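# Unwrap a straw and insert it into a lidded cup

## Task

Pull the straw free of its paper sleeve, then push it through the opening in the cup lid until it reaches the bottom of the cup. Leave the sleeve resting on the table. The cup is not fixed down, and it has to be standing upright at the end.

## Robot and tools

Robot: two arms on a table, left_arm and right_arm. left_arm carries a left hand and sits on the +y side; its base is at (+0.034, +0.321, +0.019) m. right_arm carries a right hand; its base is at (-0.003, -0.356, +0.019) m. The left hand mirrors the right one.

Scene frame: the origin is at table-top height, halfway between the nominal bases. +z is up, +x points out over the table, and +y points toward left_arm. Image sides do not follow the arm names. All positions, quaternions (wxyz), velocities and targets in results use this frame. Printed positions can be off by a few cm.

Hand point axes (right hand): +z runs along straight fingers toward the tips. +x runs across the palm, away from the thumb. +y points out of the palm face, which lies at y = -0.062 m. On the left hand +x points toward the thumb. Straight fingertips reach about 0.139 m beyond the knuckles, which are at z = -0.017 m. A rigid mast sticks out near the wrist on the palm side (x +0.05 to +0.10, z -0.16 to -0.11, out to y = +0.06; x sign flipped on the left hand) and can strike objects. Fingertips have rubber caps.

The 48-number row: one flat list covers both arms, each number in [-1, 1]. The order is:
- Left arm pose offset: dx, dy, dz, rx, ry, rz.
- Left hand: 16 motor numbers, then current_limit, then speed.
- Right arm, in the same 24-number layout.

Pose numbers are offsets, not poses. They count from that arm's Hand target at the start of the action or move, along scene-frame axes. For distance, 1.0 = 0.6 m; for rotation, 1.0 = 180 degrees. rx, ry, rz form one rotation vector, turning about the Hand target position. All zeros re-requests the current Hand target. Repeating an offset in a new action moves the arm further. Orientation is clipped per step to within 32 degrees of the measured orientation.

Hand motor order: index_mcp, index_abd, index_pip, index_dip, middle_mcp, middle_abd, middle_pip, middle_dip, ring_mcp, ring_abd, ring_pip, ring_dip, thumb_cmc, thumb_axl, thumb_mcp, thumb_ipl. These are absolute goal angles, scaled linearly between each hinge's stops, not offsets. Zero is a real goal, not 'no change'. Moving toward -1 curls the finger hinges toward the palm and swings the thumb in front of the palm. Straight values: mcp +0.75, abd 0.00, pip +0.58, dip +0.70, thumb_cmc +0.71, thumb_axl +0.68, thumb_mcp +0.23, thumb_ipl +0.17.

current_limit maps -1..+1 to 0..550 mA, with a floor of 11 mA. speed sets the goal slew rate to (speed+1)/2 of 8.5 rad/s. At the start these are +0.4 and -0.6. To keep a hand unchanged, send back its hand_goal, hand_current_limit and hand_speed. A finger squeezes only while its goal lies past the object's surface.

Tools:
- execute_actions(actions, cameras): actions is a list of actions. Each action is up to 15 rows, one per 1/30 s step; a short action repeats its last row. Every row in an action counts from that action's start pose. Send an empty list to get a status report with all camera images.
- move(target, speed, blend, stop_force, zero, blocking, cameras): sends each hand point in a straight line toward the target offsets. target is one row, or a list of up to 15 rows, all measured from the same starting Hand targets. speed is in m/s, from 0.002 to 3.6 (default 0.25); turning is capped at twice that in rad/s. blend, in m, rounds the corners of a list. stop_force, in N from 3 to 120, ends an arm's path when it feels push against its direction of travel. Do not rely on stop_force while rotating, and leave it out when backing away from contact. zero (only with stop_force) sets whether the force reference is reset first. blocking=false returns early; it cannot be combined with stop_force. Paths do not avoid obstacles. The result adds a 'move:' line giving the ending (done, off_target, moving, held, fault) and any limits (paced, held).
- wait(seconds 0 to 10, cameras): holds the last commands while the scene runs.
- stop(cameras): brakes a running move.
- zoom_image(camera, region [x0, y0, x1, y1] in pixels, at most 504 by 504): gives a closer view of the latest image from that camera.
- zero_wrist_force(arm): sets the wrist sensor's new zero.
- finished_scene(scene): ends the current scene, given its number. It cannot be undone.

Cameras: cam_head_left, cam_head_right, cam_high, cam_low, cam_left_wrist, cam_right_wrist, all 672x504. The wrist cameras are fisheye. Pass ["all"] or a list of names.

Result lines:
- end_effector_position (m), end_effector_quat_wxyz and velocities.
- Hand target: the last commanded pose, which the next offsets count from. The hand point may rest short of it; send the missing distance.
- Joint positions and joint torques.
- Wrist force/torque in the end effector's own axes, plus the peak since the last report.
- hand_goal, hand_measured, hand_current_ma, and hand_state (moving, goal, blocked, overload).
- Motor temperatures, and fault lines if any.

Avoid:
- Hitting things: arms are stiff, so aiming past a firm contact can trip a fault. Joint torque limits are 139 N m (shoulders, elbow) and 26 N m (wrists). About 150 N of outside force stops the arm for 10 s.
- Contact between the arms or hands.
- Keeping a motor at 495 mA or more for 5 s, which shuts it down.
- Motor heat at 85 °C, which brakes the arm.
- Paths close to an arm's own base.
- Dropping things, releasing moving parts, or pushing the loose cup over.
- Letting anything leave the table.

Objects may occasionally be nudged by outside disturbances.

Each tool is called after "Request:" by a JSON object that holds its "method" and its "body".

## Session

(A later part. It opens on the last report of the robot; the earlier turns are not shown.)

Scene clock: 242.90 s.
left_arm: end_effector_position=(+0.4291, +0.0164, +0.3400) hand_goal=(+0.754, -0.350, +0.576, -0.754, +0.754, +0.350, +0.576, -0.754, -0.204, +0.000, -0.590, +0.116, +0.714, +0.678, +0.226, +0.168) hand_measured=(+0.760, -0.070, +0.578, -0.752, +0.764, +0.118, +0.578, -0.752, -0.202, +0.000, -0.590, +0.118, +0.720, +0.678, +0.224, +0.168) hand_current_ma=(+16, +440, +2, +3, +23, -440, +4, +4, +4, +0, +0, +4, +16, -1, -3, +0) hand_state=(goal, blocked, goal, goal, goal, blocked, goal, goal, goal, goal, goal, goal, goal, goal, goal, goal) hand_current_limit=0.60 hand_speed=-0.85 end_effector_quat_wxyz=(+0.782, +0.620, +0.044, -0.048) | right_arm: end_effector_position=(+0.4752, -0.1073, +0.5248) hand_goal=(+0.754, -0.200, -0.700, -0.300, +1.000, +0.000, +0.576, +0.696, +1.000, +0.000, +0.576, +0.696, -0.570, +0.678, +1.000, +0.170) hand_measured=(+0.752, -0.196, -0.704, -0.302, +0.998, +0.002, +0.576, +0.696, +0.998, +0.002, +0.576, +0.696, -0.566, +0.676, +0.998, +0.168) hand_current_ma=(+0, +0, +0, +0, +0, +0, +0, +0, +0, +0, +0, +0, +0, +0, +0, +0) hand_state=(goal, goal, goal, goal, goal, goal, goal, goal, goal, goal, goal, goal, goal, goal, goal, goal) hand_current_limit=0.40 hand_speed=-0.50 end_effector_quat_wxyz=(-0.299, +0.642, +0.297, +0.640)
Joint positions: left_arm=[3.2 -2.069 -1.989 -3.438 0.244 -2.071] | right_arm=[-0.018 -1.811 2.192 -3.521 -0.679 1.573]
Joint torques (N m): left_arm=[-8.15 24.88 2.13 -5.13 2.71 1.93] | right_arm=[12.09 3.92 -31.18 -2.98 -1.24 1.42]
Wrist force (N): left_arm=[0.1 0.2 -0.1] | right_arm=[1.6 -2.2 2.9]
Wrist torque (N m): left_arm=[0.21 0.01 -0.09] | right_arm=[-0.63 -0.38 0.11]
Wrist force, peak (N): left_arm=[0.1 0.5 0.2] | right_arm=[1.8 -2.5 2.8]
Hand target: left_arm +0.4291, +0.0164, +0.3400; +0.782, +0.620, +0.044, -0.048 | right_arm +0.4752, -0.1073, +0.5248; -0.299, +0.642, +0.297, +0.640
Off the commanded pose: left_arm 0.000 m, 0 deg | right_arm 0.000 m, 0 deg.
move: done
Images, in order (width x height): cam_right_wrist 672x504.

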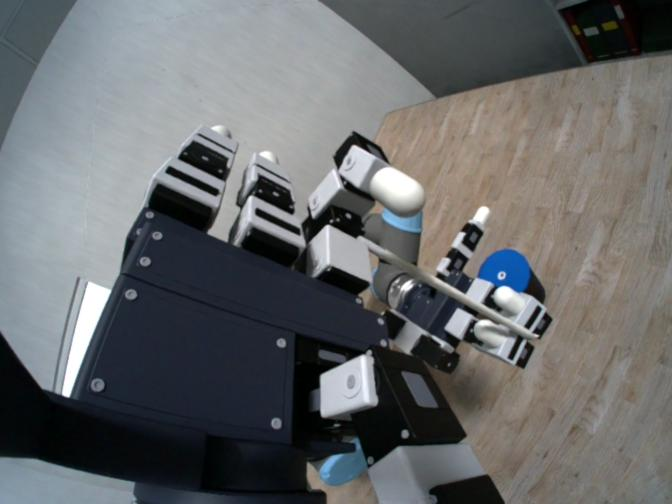

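Request:
{"method": "move", "body": {"target": [[0,0,0,0,0,0,0.754,-0.35,0.576,-0.754,0.754,0.35,0.576,-0.754,-0.205,0,-0.591,0.116,0.714,0.678,0.226,0.168,0.6,-0.85,-0.0064,0.0054,0,0,0,0,0.754,-0.2,-0.3,-0.4,1.0,0,0.576,0.696,1.0,0,0.576,0.696,-0.571,0.677,1.0,0.17,0.4,-0.5],[0,0,0,0,0,0,0.754,-0.35,0.576,-0.754,0.754,0.35,0.576,-0.754,-0.205,0,-0.591,0.116,0.714,0.678,0.226,0.168,0.6,-0.85,0.0032,0.0169,0,0,0,0,0.754,-0.2,-0.3,-0.4,1.0,0,0.576,0.696,1.0,0,0.576,0.696,-0.571,0.677,1.0,0.17,0.4,-0.5]], "speed": 0.03, "cameras": ["cam_right_wrist"]}}

Request:
{"method": "zoom_image", "body": {"camera": "cam_right_wrist", "region": [250, 150, 450, 340]}}

Scene clock: 258.67 s.
left_arm: end_effector_position=(+0.4291, +0.0164, +0.3400) hand_goal=(+0.754, -0.350, +0.576, -0.754, +0.754, +0.350, +0.576, -0.754, -0.204, +0.000, -0.590, +0.116, +0.714, +0.678, +0.226, +0.168) hand_measured=(+0.760, -0.070, +0.578, -0.752, +0.764, +0.118, +0.578, -0.752, -0.202, +0.000, -0.590, +0.118, +0.720, +0.678, +0.224, +0.168) hand_current_ma=(+16, +440, +2, +3, +23, -440, +4, +4, +4, +0, +0, +4, +16, -1, -3, +0) hand_state=(goal, blocked, goal, goal, goal, blocked, goal, goal, goal, goal, goal, goal, goal, goal, goal, goal) hand_current_limit=0.60 hand_speed=-0.85 end_effector_quat_wxyz=(+0.782, +0.620, +0.044, -0.048) | right_arm: end_effector_position=(+0.4770, -0.0973, +0.5248) hand_goal=(+0.754, -0.200, -0.300, -0.400, +1.000, +0.000, +0.576, +0.696, +1.000, +0.000, +0.576, +0.696, -0.570, +0.678, +1.000, +0.170) hand_measured=(+0.752, -0.196, -0.304, -0.398, +0.998, +0.002, +0.576, +0.696, +0.998, +0.002, +0.576, +0.696, -0.566, +0.676, +0.998, +0.168) hand_current_ma=(+0, +0, +0, +0, +0, +0, +0, +0, +0, +0, +0, +0, +0, +0, +0, +0) hand_state=(goal, goal, goal, goal, goal, goal, goal, goal, goal, goal, goal, goal, goal, goal, goal, goal) hand_current_limit=0.40 hand_speed=-0.50 end_effector_quat_wxyz=(-0.299, +0.642, +0.297, +0.640) end_effector_velocity=(+0.002, +0.001, -0.001) end_effector_angular_velocity=(+0.000, +0.004, +0.000)
Joint positions: left_arm=[3.2 -2.069 -1.989 -3.438 0.244 -2.071] | right_arm=[0.02 -1.793 2.179 -3.526 -0.716 1.573]
Joint velocities: left_arm=[within noise] | right_arm=[0.004 0.006 -0.003 0 -0.004 0]
Joint torques (N m): left_arm=[-8.87 24.13 2.02 -4.99 2.93 1.73] | right_arm=[11.7 2.87 -30.27 -3.02 -1 1.61]
Wrist force (N): left_arm=[0.1 0.2 0.1] | right_arm=[1.7 -2.1 2.8]
Wrist torque (N m): left_arm=[0.21 0.02 -0.08] | right_arm=[-0.63 -0.39 0.10]
Wrist force, peak (N): left_arm=[-0.2 0.5 -0.2] | right_arm=[2.1 -2.5 2.9]
Hand target: left_arm +0.4291, +0.0164, +0.3400; +0.782, +0.620, +0.044, -0.048 | right_arm +0.4772, -0.0972, +0.5248; -0.299, +0.642, +0.297, +0.640
Off the commanded pose: left_arm 0.000 m, 0 deg | right_arm 0.000 m, 0 deg.
move: done
Images, in order (width x height): cam_right_wrist 672x504.

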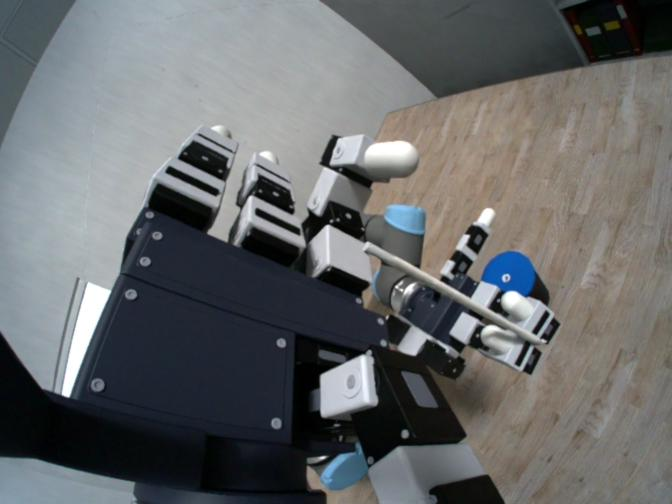

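Scaled by 2.520 from the camera's 672x504 image, which has a finer 960x720 frame.

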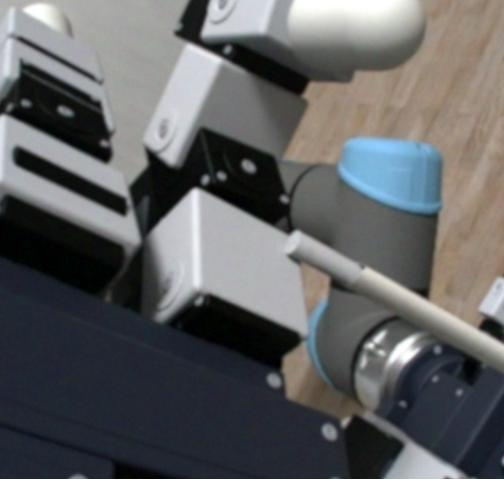

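Request:
{"method": "move", "body": {"target": [[0,0,0,0,0,0,0.754,-0.35,0.576,-0.754,0.754,0.35,0.576,-0.754,-0.205,0,-0.591,0.116,0.714,0.678,0.226,0.168,0.6,-0.85,0.0043,-0.0036,-0.0067,0,0,0,0.754,-0.2,-0.3,-0.4,1.0,0,0.576,0.696,1.0,0,0.576,0.696,-0.571,0.677,1.0,0.17,0.4,-0.5],[0,0,0,0,0,0,0.754,-0.35,0.576,-0.754,0.754,0.35,0.576,-0.754,-0.205,0,-0.591,0.116,0.714,0.678,0.226,0.168,0.6,-0.85,0.0043,-0.0036,-0.0067,0,0,0,0.754,-0.2,-1.0,-0.3,1.0,0,0.576,0.696,1.0,0,0.576,0.696,-0.571,0.677,1.0,0.17,0.4,-0.5],[0,0,0,0,0,0,0.754,-0.35,0.576,-0.754,0.754,0.35,0.576,-0.754,-0.205,0,-0.591,0.116,0.714,0.678,0.226,0.168,0.6,-0.85,0.0043,-0.0036,-0.0067,0,0,0,0.754,-0.2,-1.0,-1.0,1.0,0,0.576,0.696,1.0,0,0.576,0.696,-0.571,0.677,1.0,0.17,0.0,-0.5]], "speed": 0.03, "cameras": ["cam_right_wrist","cam_low"]}}

Request:
{"method": "zoom_image", "body": {"camera": "cam_right_wrist", "region": [250, 150, 450, 340]}}

Scene clock: 268.27 s.
left_arm: end_effector_position=(+0.4291, +0.0164, +0.3400) hand_goal=(+0.754, -0.350, +0.576, -0.754, +0.754, +0.350, +0.576, -0.754, -0.204, +0.000, -0.590, +0.116, +0.714, +0.678, +0.226, +0.168) hand_measured=(+0.758, -0.070, +0.576, -0.752, +0.760, +0.118, +0.576, -0.752, -0.202, +0.000, -0.590, +0.118, +0.720, +0.678, +0.224, +0.168) hand_current_ma=(+8, +440, +0, +2, +15, -440, +1, +3, +4, +0, +0, +4, +16, -1, -3, +0) hand_state=(goal, blocked, goal, goal, goal, blocked, goal, goal, goal, goal, goal, goal, goal, goal, goal, goal) hand_current_limit=0.60 hand_speed=-0.85 end_effector_quat_wxyz=(+0.782, +0.620, +0.044, -0.048) | right_arm: end_effector_position=(+0.4797, -0.0994, +0.5208) hand_goal=(+0.754, -0.200, -1.000, -1.000, +1.000, +0.000, +0.576, +0.696, +1.000, +0.000, +0.576, +0.696, -0.570, +0.678, +1.000, +0.170) hand_measured=(+0.752, -0.200, -0.938, -0.694, +0.998, +0.002, +0.576, +0.696, +0.998, +0.002, +0.576, +0.696, -0.566, +0.676, +0.998, +0.168) hand_current_ma=(+0, +0, +55, +274, +0, +0, +0, +0, +0, +0, +0, +0, +0, +0, +0, +0) hand_state=(goal, goal, blocked, blocked, goal, goal, goal, goal, goal, goal, goal, goal, goal, goal, goal, goal) hand_current_limit=0.00 hand_speed=-0.50 end_effector_quat_wxyz=(-0.299, +0.642, +0.297, +0.640)
Joint positions: left_arm=[3.2 -2.069 -1.989 -3.438 0.244 -2.071] | right_arm=[0.012 -1.784 2.184 -3.54 -0.709 1.573]
Joint torques (N m): left_arm=[-7.82 25.61 4.09 -4.91 2.27 1.78] | right_arm=[-13.66 1.92 -11.3 -3.01 1.76 -0.99]
Wrist force (N): left_arm=[0.1 1.6 0.2] | right_arm=[0.8 -2.7 2.6]
Wrist torque (N m): left_arm=[0.13 0.02 -0.10] | right_arm=[-0.69 -0.39 0.04]
Wrist force, peak (N): left_arm=[0.1 1.8 0.5] | right_arm=[2.1 -2.3 3.1]
Hand target: left_arm +0.4291, +0.0164, +0.3400; +0.782, +0.620, +0.044, -0.048 | right_arm +0.4797, -0.0994, +0.5208; -0.299, +0.642, +0.297, +0.640
Off the commanded pose: left_arm 0.000 m, 0 deg | right_arm 0.000 m, 0 deg.
move: done
Images, in order (width x height): cam_low 672x504, cam_right_wrist 672x504.

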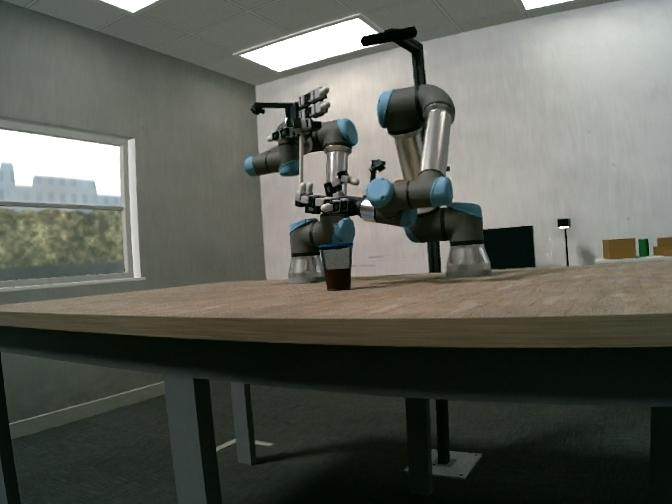

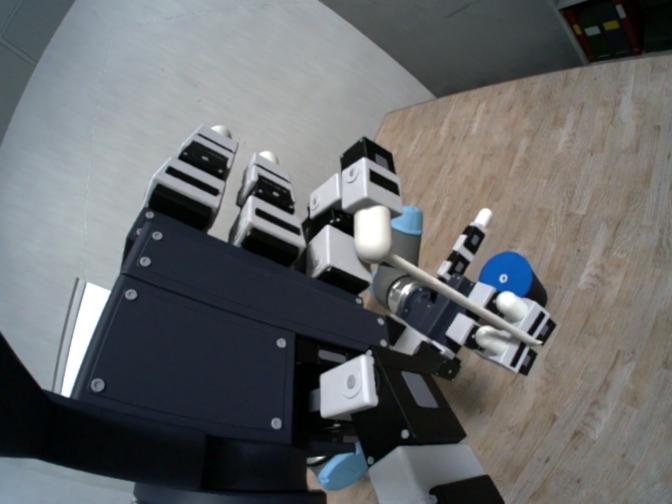

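Scaled by 2.520 from the camera's 672x504 image, which has a finer 960x720 frame.

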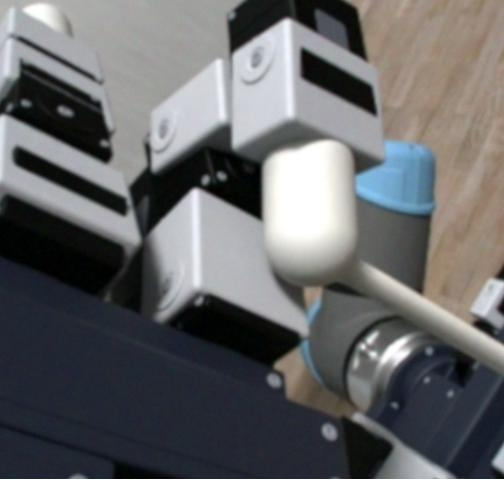

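Request:
{"method": "move", "body": {"target": [0,0,0,0,0,0,0.754,-0.35,0.576,-0.754,0.754,0.35,0.576,-0.754,-0.205,0,-0.591,0.116,0.714,0.678,0.226,0.168,0.75,-0.85,0,0,0,0,0,0,0.754,-0.2,-1.0,-1.0,1.0,0,0.576,0.696,1.0,0,0.576,0.696,-0.571,0.677,1.0,0.17,0.7,-0.5]}}

Request:
{"method": "move", "body": {"target": [0,0,0,0,0,0,0.754,-0.35,0.576,-0.754,0.754,0.35,0.576,-0.754,-0.205,0,-0.591,0.116,0.714,0.678,0.226,0.168,0.75,-0.85,0,0,0.006,0,0,0,0.754,-0.2,-1.0,-1.0,1.0,0,0.576,0.696,1.0,0,0.576,0.696,-0.571,0.677,1.0,0.17,0.7,-0.5], "speed": 0.01}}

Request:
{"method": "move", "body": {"target": [0,0,0,0,0,0,0.754,-0.35,0.576,-0.754,0.754,0.35,0.576,-0.754,-0.205,0,-0.591,0.116,0.714,0.678,0.226,0.168,0.75,-0.85,0,0,0.006,0,0,0,0.754,-0.2,-1.0,-1.0,1.0,0,0.576,0.696,1.0,0,0.576,0.696,-0.571,0.677,1.0,0.17,0.7,-0.5], "speed": 0.01, "cameras": ["cam_right_wrist","cam_low","cam_left_wrist"]}}

Request:
{"method": "zoom_image", "body": {"camera": "cam_right_wrist", "region": [300, 150, 560, 370]}}

Request:
{"method": "zoom_image", "body": {"camera": "cam_low", "region": [250, 80, 350, 220]}}

Scene clock: 275.63 s.
left_arm: end_effector_position=(+0.4291, +0.0164, +0.3400) hand_goal=(+0.754, -0.350, +0.576, -0.754, +0.754, +0.350, +0.576, -0.754, -0.204, +0.000, -0.590, +0.116, +0.714, +0.678, +0.226, +0.168) hand_measured=(+0.758, -0.070, +0.576, -0.752, +0.760, +0.118, +0.576, -0.752, -0.202, +0.000, -0.590, +0.118, +0.720, +0.678, +0.224, +0.168) hand_current_ma=(+8, +481, +0, +2, +15, -481, +1, +3, +4, +0, +0, +4, +16, -1, -3, +0) hand_state=(goal, blocked, goal, goal, goal, blocked, goal, goal, goal, goal, goal, goal, goal, goal, goal, goal) hand_current_limit=0.75 hand_speed=-0.85 end_effector_quat_wxyz=(+0.782, +0.620, +0.044, -0.048) | right_arm: end_effector_position=(+0.4797, -0.0994, +0.5208) hand_goal=(+0.754, -0.200, -1.000, -1.000, +1.000, +0.000, +0.576, +0.696, +1.000, +0.000, +0.576, +0.696, -0.570, +0.678, +1.000, +0.170) hand_measured=(+0.752, -0.204, -0.926, -0.716, +0.998, +0.002, +0.576, +0.696, +0.998, +0.002, +0.576, +0.696, -0.566, +0.676, +0.998, +0.168) hand_current_ma=(+0, +0, +82, +467, +0, +0, +0, +0, +0, +0, +0, +0, +0, +0, +0, +0) hand_state=(goal, goal, blocked, blocked, goal, goal, goal, goal, goal, goal, goal, goal, goal, goal, goal, goal) hand_current_limit=0.70 hand_speed=-0.50 end_effector_quat_wxyz=(-0.299, +0.642, +0.297, +0.640)
Joint positions: left_arm=[3.2 -2.069 -1.989 -3.438 0.244 -2.071] | right_arm=[0.012 -1.784 2.184 -3.54 -0.709 1.573]
Joint torques (N m): left_arm=[-9.86 24.23 1.21 -4.75 1.13 1.67] | right_arm=[-14.23 -4.05 -20.69 -3.05 1.53 -0.18]
Wrist force (N): left_arm=[0.0 1.0 0.3] | right_arm=[1.0 -2.6 2.7]
Wrist torque (N m): left_arm=[0.17 0.05 -0.10] | right_arm=[-0.67 -0.36 0.07]
Wrist force, peak (N): left_arm=[0.0 1.7 0.3] | right_arm=[1.1 -2.9 3.0]
Hand target: left_arm +0.4291, +0.0164, +0.3400; +0.782, +0.620, +0.044, -0.048 | right_arm +0.4797, -0.0994, +0.5208; -0.299, +0.642, +0.297, +0.640
Off the commanded pose: left_arm 0.000 m, 0 deg | right_arm 0.000 m, 0 deg.
move: done

Scene clock: 276.43 s.
left_arm: end_effector_position=(+0.4291, +0.0164, +0.3400) hand_goal=(+0.754, -0.350, +0.576, -0.754, +0.754, +0.350, +0.576, -0.754, -0.204, +0.000, -0.590, +0.116, +0.714, +0.678, +0.226, +0.168) hand_measured=(+0.754, -0.070, +0.576, -0.752, +0.756, +0.118, +0.576, -0.752, -0.202, +0.000, -0.590, +0.118, +0.720, +0.678, +0.224, +0.168) hand_current_ma=(+1, +481, -1, +2, +5, -481, +0, +3, +4, +0, +0, +4, +16, -1, -3, +0) hand_state=(goal, blocked, goal, goal, goal, blocked, goal, goal, goal, goal, goal, goal, goal, goal, goal, goal) hand_current_limit=0.75 hand_speed=-0.85 end_effector_quat_wxyz=(+0.782, +0.620, +0.044, -0.048) | right_arm: end_effector_position=(+0.4797, -0.0994, +0.5242) hand_goal=(+0.754, -0.200, -1.000, -1.000, +1.000, +0.000, +0.576, +0.696, +1.000, +0.000, +0.576, +0.696, -0.570, +0.678, +1.000, +0.170) hand_measured=(+0.752, -0.206, -0.920, -0.722, +0.998, +0.002, +0.576, +0.696, +0.998, +0.002, +0.576, +0.696, -0.566, +0.676, +0.998, +0.168) hand_current_ma=(+0, +0, +93, +467, +0, +0, +0, +0, +0, +0, +0, +0, +0, +0, +0, +0) hand_state=(goal, goal, blocked, blocked, goal, goal, goal, goal, goal, goal, goal, goal, goal, goal, goal, goal) hand_current_limit=0.70 hand_speed=-0.50 end_effector_quat_wxyz=(-0.299, +0.642, +0.297, +0.640)
Joint positions: left_arm=[3.2 -2.069 -1.989 -3.438 0.244 -2.071] | right_arm=[0.012 -1.788 2.177 -3.529 -0.709 1.573]
Joint torques (N m): left_arm=[-9.11 25.16 2.22 -4.75 1.09 1.67] | right_arm=[-13.05 -23.16 -31.55 0.38 1.78 1.47]
Wrist force (N): left_arm=[0.1 1.2 0.3] | right_arm=[0.7 -2.5 2.8]
Wrist torque (N m): left_arm=[0.13 0.03 -0.09] | right_arm=[-0.66 -0.36 0.06]
Wrist force, peak (N): left_arm=[0.0 1.9 0.6] | right_arm=[1.1 -2.5 2.9]
Hand target: left_arm +0.4291, +0.0164, +0.3400; +0.782, +0.620, +0.044, -0.048 | right_arm +0.4797, -0.0994, +0.5244; -0.299, +0.642, +0.297, +0.640
Off the commanded pose: left_arm 0.000 m, 0 deg | right_arm 0.000 m, 0 deg.
move: done

Scene clock: 277.23 s.
left_arm: end_effector_position=(+0.4291, +0.0164, +0.3400) hand_goal=(+0.754, -0.350, +0.576, -0.754, +0.754, +0.350, +0.576, -0.754, -0.204, +0.000, -0.590, +0.116, +0.714, +0.678, +0.226, +0.168) hand_measured=(+0.754, -0.070, +0.576, -0.752, +0.756, +0.118, +0.576, -0.752, -0.202, +0.000, -0.590, +0.118, +0.720, +0.678, +0.224, +0.168) hand_current_ma=(+1, +481, -1, +2, +5, -481, +0, +3, +4, +0, +0, +4, +16, -1, -3, +0) hand_state=(goal, blocked, goal, goal, goal, blocked, goal, goal, goal, goal, goal, goal, goal, goal, goal, goal) hand_current_limit=0.75 hand_speed=-0.85 end_effector_quat_wxyz=(+0.782, +0.620, +0.044, -0.048) | right_arm: end_effector_position=(+0.4797, -0.0994, +0.5278) hand_goal=(+0.754, -0.200, -1.000, -1.000, +1.000, +0.000, +0.576, +0.696, +1.000, +0.000, +0.576, +0.696, -0.570, +0.678, +1.000, +0.170) hand_measured=(+0.752, -0.206, -0.920, -0.722, +0.998, +0.002, +0.576, +0.696, +0.998, +0.002, +0.576, +0.696, -0.566, +0.676, +0.998, +0.168) hand_current_ma=(+0, -1, +95, +467, +0, +0, +0, +0, +0, +0, +0, +0, +0, +0, +0, +0) hand_state=(goal, goal, blocked, blocked, goal, goal, goal, goal, goal, goal, goal, goal, goal, goal, goal, goal) hand_current_limit=0.70 hand_speed=-0.50 end_effector_quat_wxyz=(-0.299, +0.642, +0.297, +0.640)
Joint positions: left_arm=[3.2 -2.069 -1.989 -3.438 0.244 -2.071] | right_arm=[0.012 -1.792 2.17 -3.518 -0.709 1.573]
Joint torques (N m): left_arm=[-9.25 24.82 2.74 -5.22 1.07 1.92] | right_arm=[-13.24 -23.92 -32.25 1.18 1.69 1.09]
Wrist force (N): left_arm=[0.0 1.3 0.5] | right_arm=[0.9 -2.4 3.0]
Wrist torque (N m): left_arm=[0.13 0.04 -0.10] | right_arm=[-0.68 -0.40 0.07]
Wrist force, peak (N): left_arm=[0.0 1.6 0.5] | right_arm=[1.2 -2.6 2.8]
Hand target: left_arm +0.4291, +0.0164, +0.3400; +0.782, +0.620, +0.044, -0.048 | right_arm +0.4797, -0.0994, +0.5280; -0.299, +0.642, +0.297, +0.640
Off the commanded pose: left_arm 0.000 m, 0 deg | right_arm 0.000 m, 0 deg.
move: done
Images, in order (width x height): cam_low 672x504, cam_left_wrist 672x504, cam_right_wrist 672x504.

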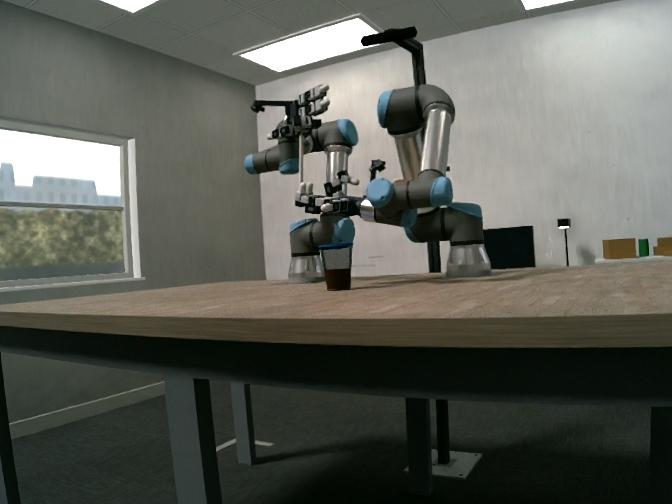

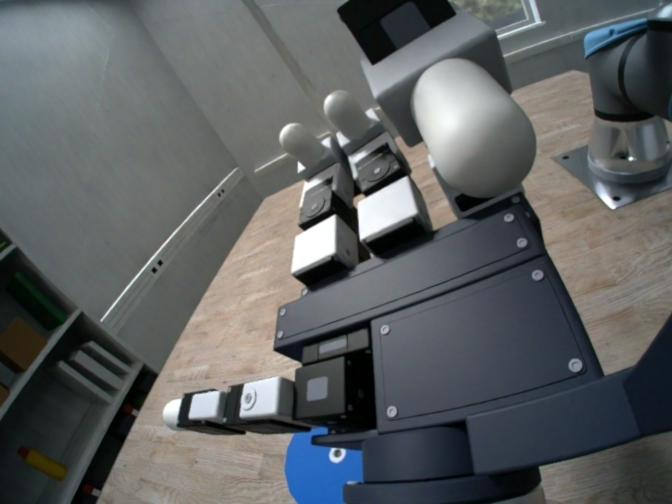

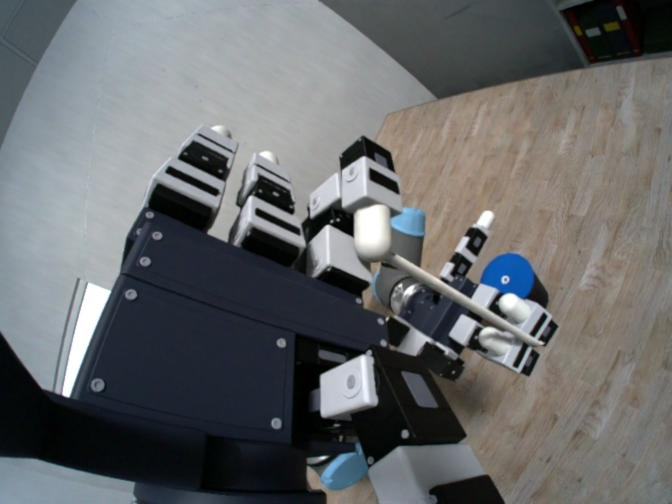

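Scaled by 1.938 from the camera's 672x504 image, which has a finer 960x720 frame.

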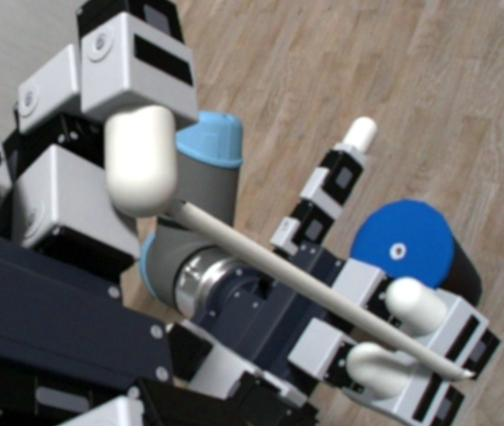

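Scaled by 3.600 from the camera's 672x504 image, which has a finer 960x720 frame.

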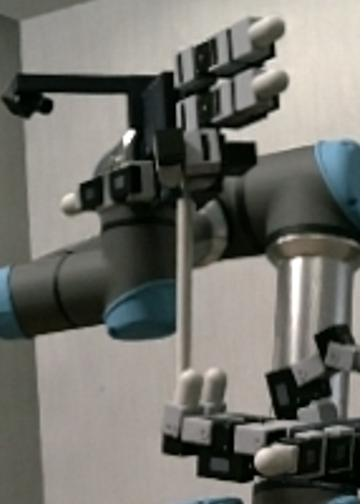

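Request:
{"method": "move", "body": {"target": [0,0,-0.07,0,0,0,0.754,-0.35,0.576,-0.754,0.754,0.35,0.576,-0.754,-0.205,0,-0.591,0.116,0.714,0.678,0.226,0.168,0.75,-0.85,0,0,0.1,0,0,0,0.754,-0.2,-1.0,-1.0,1.0,0,0.576,0.696,1.0,0,0.576,0.696,-0.571,0.677,1.0,0.17,0.7,-0.5], "speed": 0.03, "cameras": ["cam_right_wrist","cam_low"]}}

Request:
{"method": "zoom_image", "body": {"camera": "cam_right_wrist", "region": [300, 150, 600, 400]}}

Request:
{"method": "zoom_image", "body": {"camera": "cam_low", "region": [250, 60, 350, 240]}}

Scene clock: 286.23 s.
left_arm: end_effector_position=(+0.4291, +0.0164, +0.2981) hand_goal=(+0.754, -0.350, +0.576, -0.754, +0.754, +0.350, +0.576, -0.754, -0.204, +0.000, -0.590, +0.116, +0.714, +0.678, +0.226, +0.168) hand_measured=(+0.758, -0.070, +0.576, -0.752, +0.760, +0.118, +0.576, -0.752, -0.202, +0.000, -0.590, +0.118, +0.720, +0.678, +0.224, +0.168) hand_current_ma=(+8, +481, -1, +2, +13, -481, +0, +3, +4, +0, +0, +4, +16, -1, -3, +0) hand_state=(goal, blocked, goal, goal, goal, blocked, goal, goal, goal, goal, goal, goal, goal, goal, goal, goal) hand_current_limit=0.75 hand_speed=-0.85 end_effector_quat_wxyz=(+0.782, +0.620, +0.044, -0.048) | right_arm: end_effector_position=(+0.4797, -0.0994, +0.5878) hand_goal=(+0.754, -0.200, -1.000, -1.000, +1.000, +0.000, +0.576, +0.696, +1.000, +0.000, +0.576, +0.696, -0.570, +0.678, +1.000, +0.170) hand_measured=(+0.752, -0.208, -0.916, -0.726, +0.998, +0.002, +0.576, +0.696, +0.998, +0.002, +0.576, +0.696, -0.566, +0.676, +0.998, +0.168) hand_current_ma=(+0, -1, +102, +468, +0, +0, +0, +0, +0, +0, +0, +0, +0, +0, +0, +0) hand_state=(goal, goal, blocked, blocked, goal, goal, goal, goal, goal, goal, goal, goal, goal, goal, goal, goal) hand_current_limit=0.70 hand_speed=-0.50 end_effector_quat_wxyz=(-0.299, +0.642, +0.297, +0.640)
Joint positions: left_arm=[3.199 -2.158 -2 -3.338 0.244 -2.071] | right_arm=[0.012 -1.839 2.044 -3.345 -0.709 1.573]
Joint torques (N m): left_arm=[0.49 26.34 -0.11 0.4 1.84 -1.74] | right_arm=[-4.39 -22.7 -30.8 0.9 -0.24 -1.41]
Wrist force (N): left_arm=[0.1 0.9 0.5] | right_arm=[0.9 -2.2 2.3]
Wrist torque (N m): left_arm=[0.16 0.03 -0.07] | right_arm=[-0.60 -0.36 0.09]
Wrist force, peak (N): left_arm=[0.2 1.6 0.5] | right_arm=[0.9 -2.7 3.0]
Hand target: left_arm +0.4291, +0.0164, +0.2980; +0.782, +0.620, +0.044, -0.048 | right_arm +0.4797, -0.0994, +0.5880; -0.299, +0.642, +0.297, +0.640
Off the commanded pose: left_arm 0.000 m, 0 deg | right_arm 0.000 m, 0 deg.
move: done
Images, in order (width x height): cam_low 672x504, cam_right_wrist 672x504.

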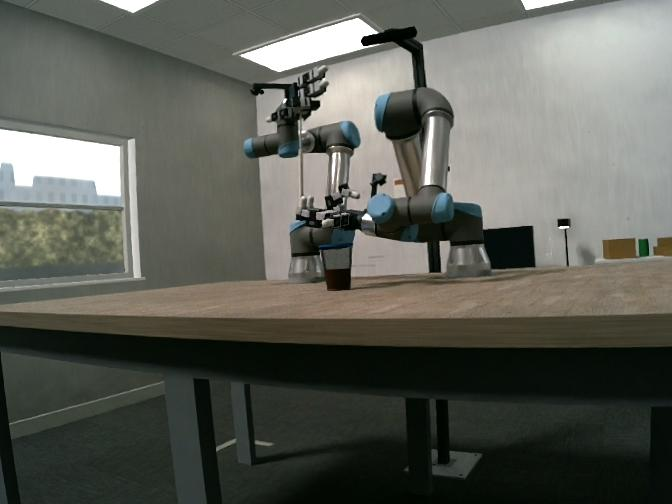

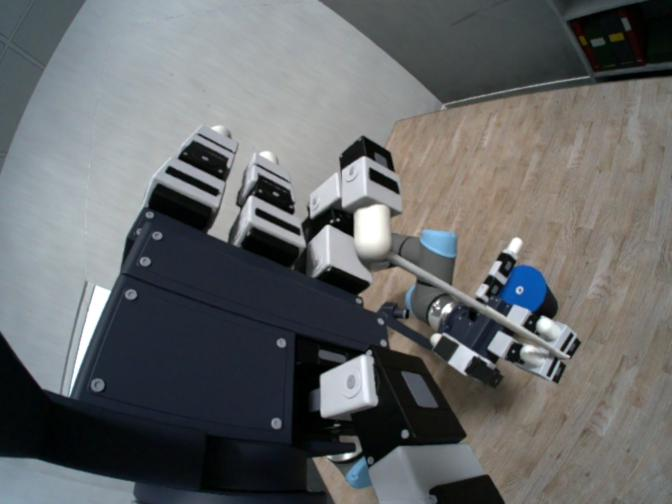

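Scaled by 1.680 from the camera's 672x504 image, which has a finer 960x720 frame.

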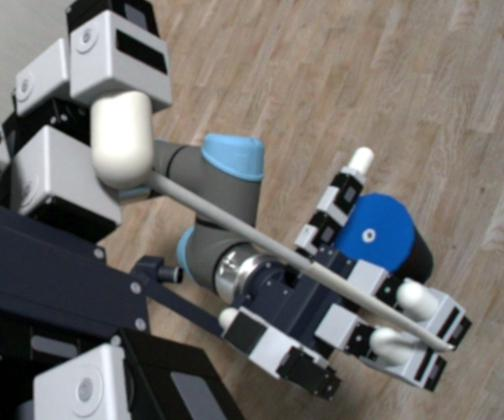

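Scaled by 2.800 from the camera's 672x504 image, which has a finer 960x720 frame.

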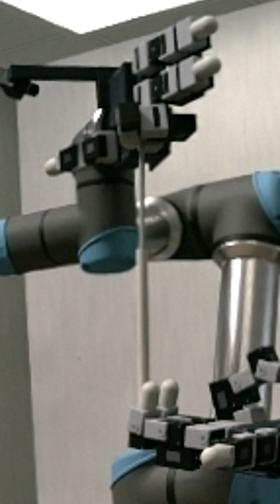

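Request:
{"method": "move", "body": {"target": [0,0,-0.01,0,0,0,0.754,-0.35,0.576,-0.754,0.754,0.35,0.576,-0.754,-0.205,0,-0.591,0.116,0.714,0.678,0.226,0.168,0.75,-0.85,0,0,0.15,0,0,0,0.754,-0.2,-1.0,-1.0,1.0,0,0.576,0.696,1.0,0,0.576,0.696,-0.571,0.677,1.0,0.17,0.6,-0.5], "speed": 0.04, "cameras": ["cam_right_wrist","cam_low"]}}

Request:
{"method": "zoom_image", "body": {"camera": "cam_right_wrist", "region": [300, 150, 600, 400]}}

Request:
{"method": "zoom_image", "body": {"camera": "cam_low", "region": [250, 60, 350, 240]}}

Scene clock: 296.13 s.
left_arm: end_effector_position=(+0.4291, +0.0164, +0.2920) hand_goal=(+0.754, -0.350, +0.576, -0.754, +0.754, +0.350, +0.576, -0.754, -0.204, +0.000, -0.590, +0.116, +0.714, +0.678, +0.226, +0.168) hand_measured=(+0.760, -0.070, +0.576, -0.752, +0.762, +0.120, +0.576, -0.752, -0.202, +0.000, -0.590, +0.118, +0.720, +0.678, +0.224, +0.168) hand_current_ma=(+13, +481, +0, +2, +18, -481, +0, +3, +4, +0, +0, +4, +16, -1, -3, +0) hand_state=(goal, blocked, goal, goal, goal, blocked, goal, goal, goal, goal, goal, goal, goal, goal, goal, goal) hand_current_limit=0.75 hand_speed=-0.85 end_effector_quat_wxyz=(+0.782, +0.620, +0.044, -0.048) | right_arm: end_effector_position=(+0.4798, -0.0994, +0.6778) hand_goal=(+0.754, -0.200, -1.000, -1.000, +1.000, +0.000, +0.576, +0.696, +1.000, +0.000, +0.576, +0.696, -0.570, +0.678, +1.000, +0.170) hand_measured=(+0.752, -0.198, -0.914, -0.730, +0.998, +0.002, +0.576, +0.696, +0.998, +0.002, +0.576, +0.696, -0.566, +0.676, +0.998, +0.168) hand_current_ma=(+0, +0, +106, +440, +0, +0, +0, +0, +0, +0, +0, +0, +0, +0, +0, +0) hand_state=(goal, goal, blocked, blocked, goal, goal, goal, goal, goal, goal, goal, goal, goal, goal, goal, goal) hand_current_limit=0.60 hand_speed=-0.50 end_effector_quat_wxyz=(-0.299, +0.642, +0.297, +0.640)
Joint positions: left_arm=[3.199 -2.171 -2.001 -3.324 0.244 -2.071] | right_arm=[0.012 -1.859 1.827 -3.109 -0.709 1.573]
Joint torques (N m): left_arm=[9.3 26.58 1.41 0.48 2.19 -1.73] | right_arm=[9.25 4.43 -32.05 0.92 -1.12 -1.52]
Wrist force (N): left_arm=[0.0 0.6 0.1] | right_arm=[1.7 -1.3 2.6]
Wrist torque (N m): left_arm=[0.22 0.03 -0.04] | right_arm=[-0.53 -0.40 0.13]
Wrist force, peak (N): left_arm=[0.1 1.1 0.6] | right_arm=[1.6 -1.9 3.0]
Hand target: left_arm +0.4291, +0.0164, +0.2920; +0.782, +0.620, +0.044, -0.048 | right_arm +0.4797, -0.0994, +0.6780; -0.299, +0.642, +0.297, +0.640
Off the commanded pose: left_arm 0.000 m, 0 deg | right_arm 0.000 m, 0 deg.
move: done
Images, in order (width x height): cam_low 672x504, cam_right_wrist 672x504.

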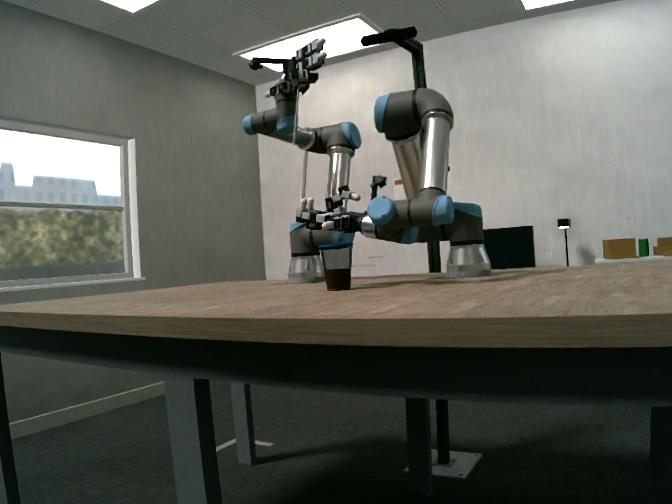

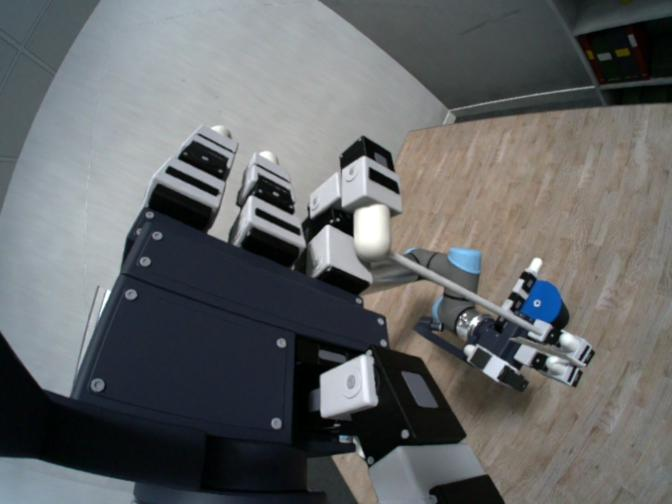

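Scaled by 1.680 from the camera's 672x504 image, which has a finer 960x720 frame.

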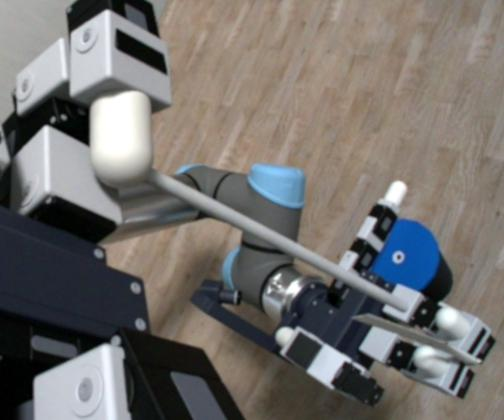

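Scaled by 2.800 from the camera's 672x504 image, which has a finer 960x720 frame.

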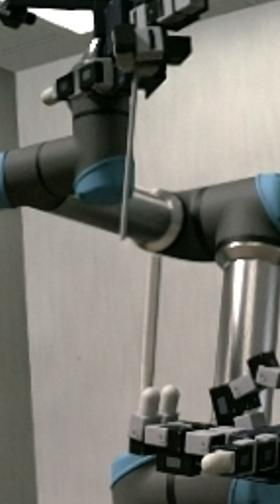

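Request:
{"method": "move", "body": {"target": [[-0.1,0.418,-0.087,0.529,0,0,0.754,-0.35,0.576,-0.754,0.754,0.35,0.576,-0.754,-0.205,0,-0.591,0.116,0.714,0.678,0.226,0.168,0.6,-0.85,0,0,0,0,0,0,0.754,-0.2,-1.0,-1.0,1.0,0,0.576,0.696,1.0,0,0.576,0.696,-0.571,0.677,1.0,0.17,0.5,-0.5],[-0.1,0.418,-0.25,0.529,0,0,0.754,-0.35,0.576,-0.754,0.754,0.35,0.576,-0.754,-0.205,0,-0.591,0.116,0.714,0.678,0.226,0.168,0.6,-0.85,0.1247,0.234,-0.4467,0,0,0,0.754,-0.2,-1.0,-1.0,1.0,0,0.576,0.696,1.0,0,0.576,0.696,-0.571,0.677,1.0,0.17,0.5,-0.5]], "speed": [0.25,0.15], "cameras": ["all"]}}

Request:
{"method": "zoom_image", "body": {"camera": "cam_high", "region": [300, 190, 450, 330]}}

Request:
{"method": "zoom_image", "body": {"camera": "cam_low", "region": [280, 170, 440, 300]}}

Request:
{"method": "zoom_image", "body": {"camera": "cam_right_wrist", "region": [350, 200, 600, 400]}}

Scene clock: 317.40 s.
left_arm: end_effector_position=(+0.3691, +0.2672, +0.1420) hand_goal=(+0.754, -0.350, +0.576, -0.754, +0.754, +0.350, +0.576, -0.754, -0.204, +0.000, -0.590, +0.116, +0.714, +0.678, +0.226, +0.168) hand_measured=(+0.756, -0.070, +0.576, -0.752, +0.758, +0.120, +0.576, -0.752, -0.198, +0.000, -0.590, +0.118, +0.720, +0.678, +0.224, +0.168) hand_current_ma=(+4, +440, +0, +2, +9, -440, +0, +3, +11, +0, +0, +4, +11, -1, -6, +0) hand_state=(goal, blocked, goal, goal, goal, blocked, goal, goal, goal, goal, goal, goal, goal, goal, goal, goal) hand_current_limit=0.60 hand_speed=-0.85 end_effector_quat_wxyz=(+0.069, +0.995, +0.065, +0.000) | right_arm: end_effector_position=(+0.5545, +0.0410, +0.4101) hand_goal=(+0.754, -0.200, -1.000, -1.000, +1.000, +0.000, +0.576, +0.696, +1.000, +0.000, +0.576, +0.696, -0.570, +0.678, +1.000, +0.170) hand_measured=(+0.752, -0.198, -0.914, -0.730, +0.998, +0.002, +0.576, +0.696, +0.998, +0.002, +0.576, +0.696, -0.566, +0.676, +0.998, +0.168) hand_current_ma=(+0, +0, +106, +412, +0, +0, +0, +0, +0, +0, +0, +0, +0, +0, +0, +0) hand_state=(goal, goal, blocked, blocked, goal, goal, goal, goal, goal, goal, goal, goal, goal, goal, goal, goal) hand_current_limit=0.50 hand_speed=-0.50 end_effector_quat_wxyz=(-0.299, +0.642, +0.297, +0.640) end_effector_velocity=(+0.000, +0.001, +0.000) end_effector_angular_velocity=(+0.001, -0.003, +0.000)
Joint positions: left_arm=[3.748 -1.197 -2.514 -1.078 1.456 -4.194] | right_arm=[0.371 -1.277 1.984 -3.847 -1.068 1.574]
Joint velocities: left_arm=[within noise] | right_arm=[0.001 0.003 -0.002 -0.005 -0.001 0]
Joint torques (N m): left_arm=[-8.96 -4.47 10.66 5.31 -1.29 -1.74] | right_arm=[11.77 -13.29 -28.87 -3.47 -1.37 1.49]
Wrist force (N): left_arm=[0.0 -0.1 0.1] | right_arm=[1.6 -2.1 2.4]
Wrist torque (N m): left_arm=[0.04 0.01 0.06] | right_arm=[-0.57 -0.32 0.14]
Wrist force, peak (N): left_arm=[0.4 -0.7 0.1] | right_arm=[1.5 -2.9 2.6]
Hand target: left_arm +0.3691, +0.2672, +0.1420; +0.069, +0.995, +0.065, +0.000 | right_arm +0.5546, +0.0410, +0.4099; -0.299, +0.642, +0.297, +0.640
Off the commanded pose: left_arm 0.000 m, 0 deg | right_arm 0.000 m, 0 deg.
move: done

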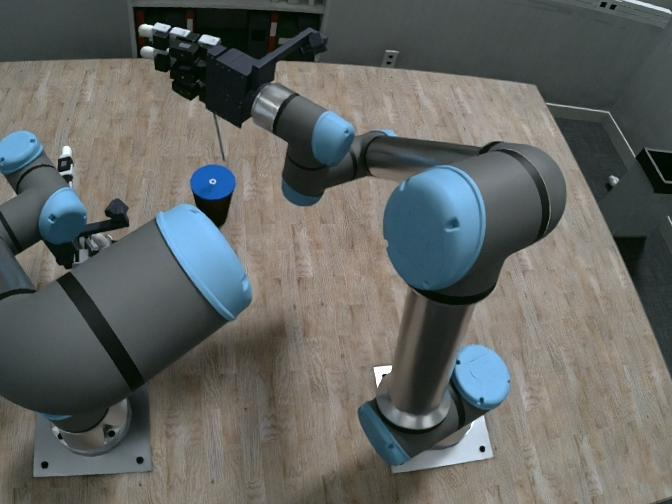

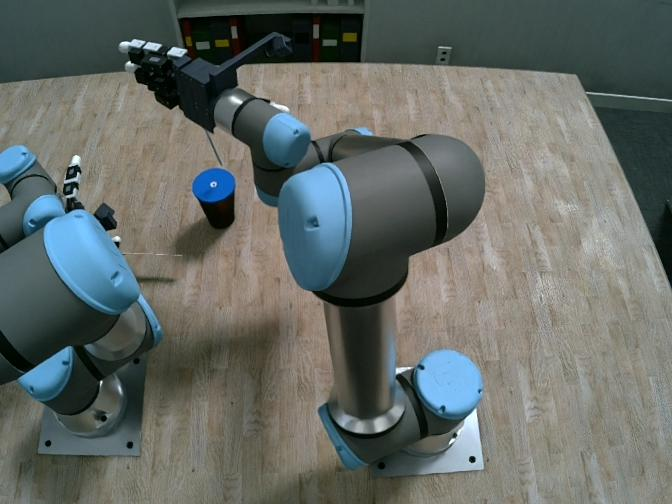

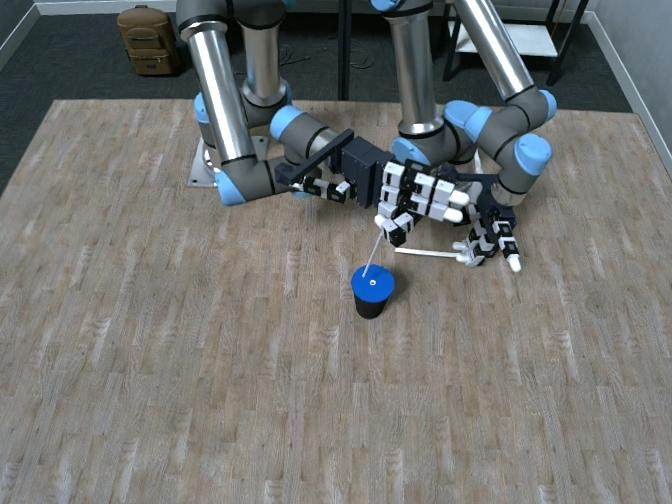

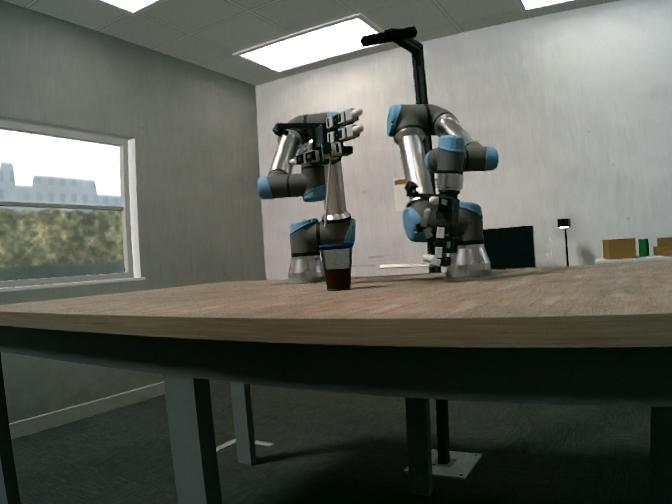

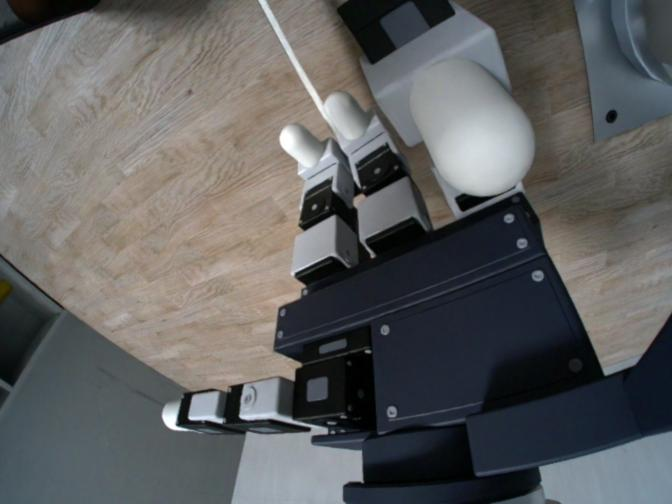

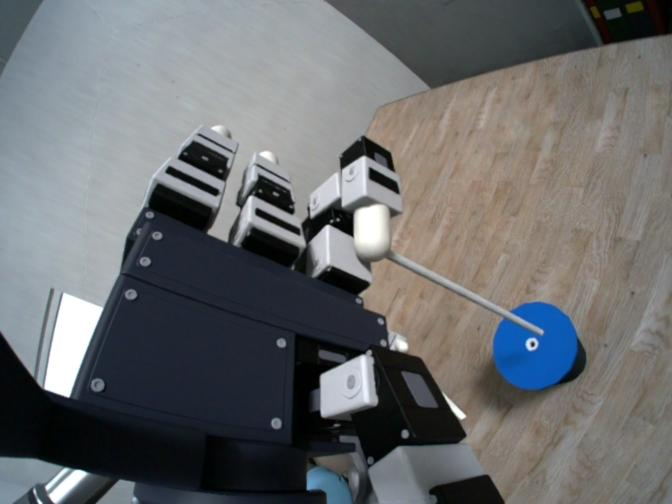

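Scaled by 3.360 from the camera's 672x504 image, which has a finer 960x720 frame.

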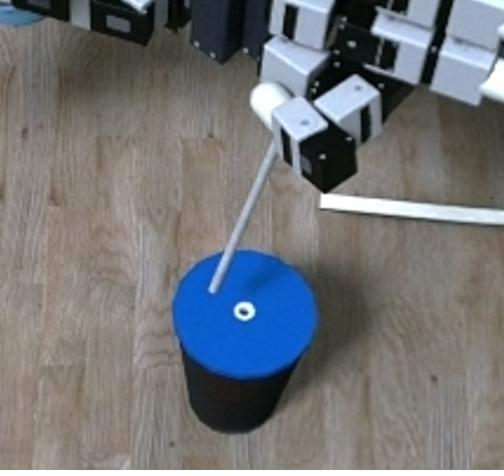

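Scaled by 3.150 from the camera's 672x504 image, which has a finer 960x720 frame.

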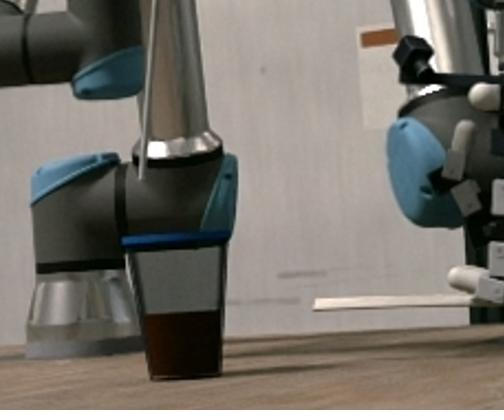

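Scaled by 2.016 from the camera's 672x504 image, which has a finer 960x720 frame.

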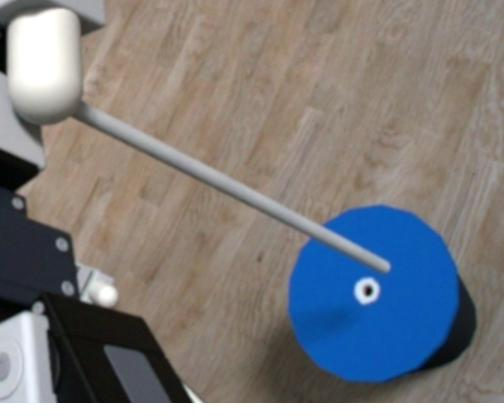

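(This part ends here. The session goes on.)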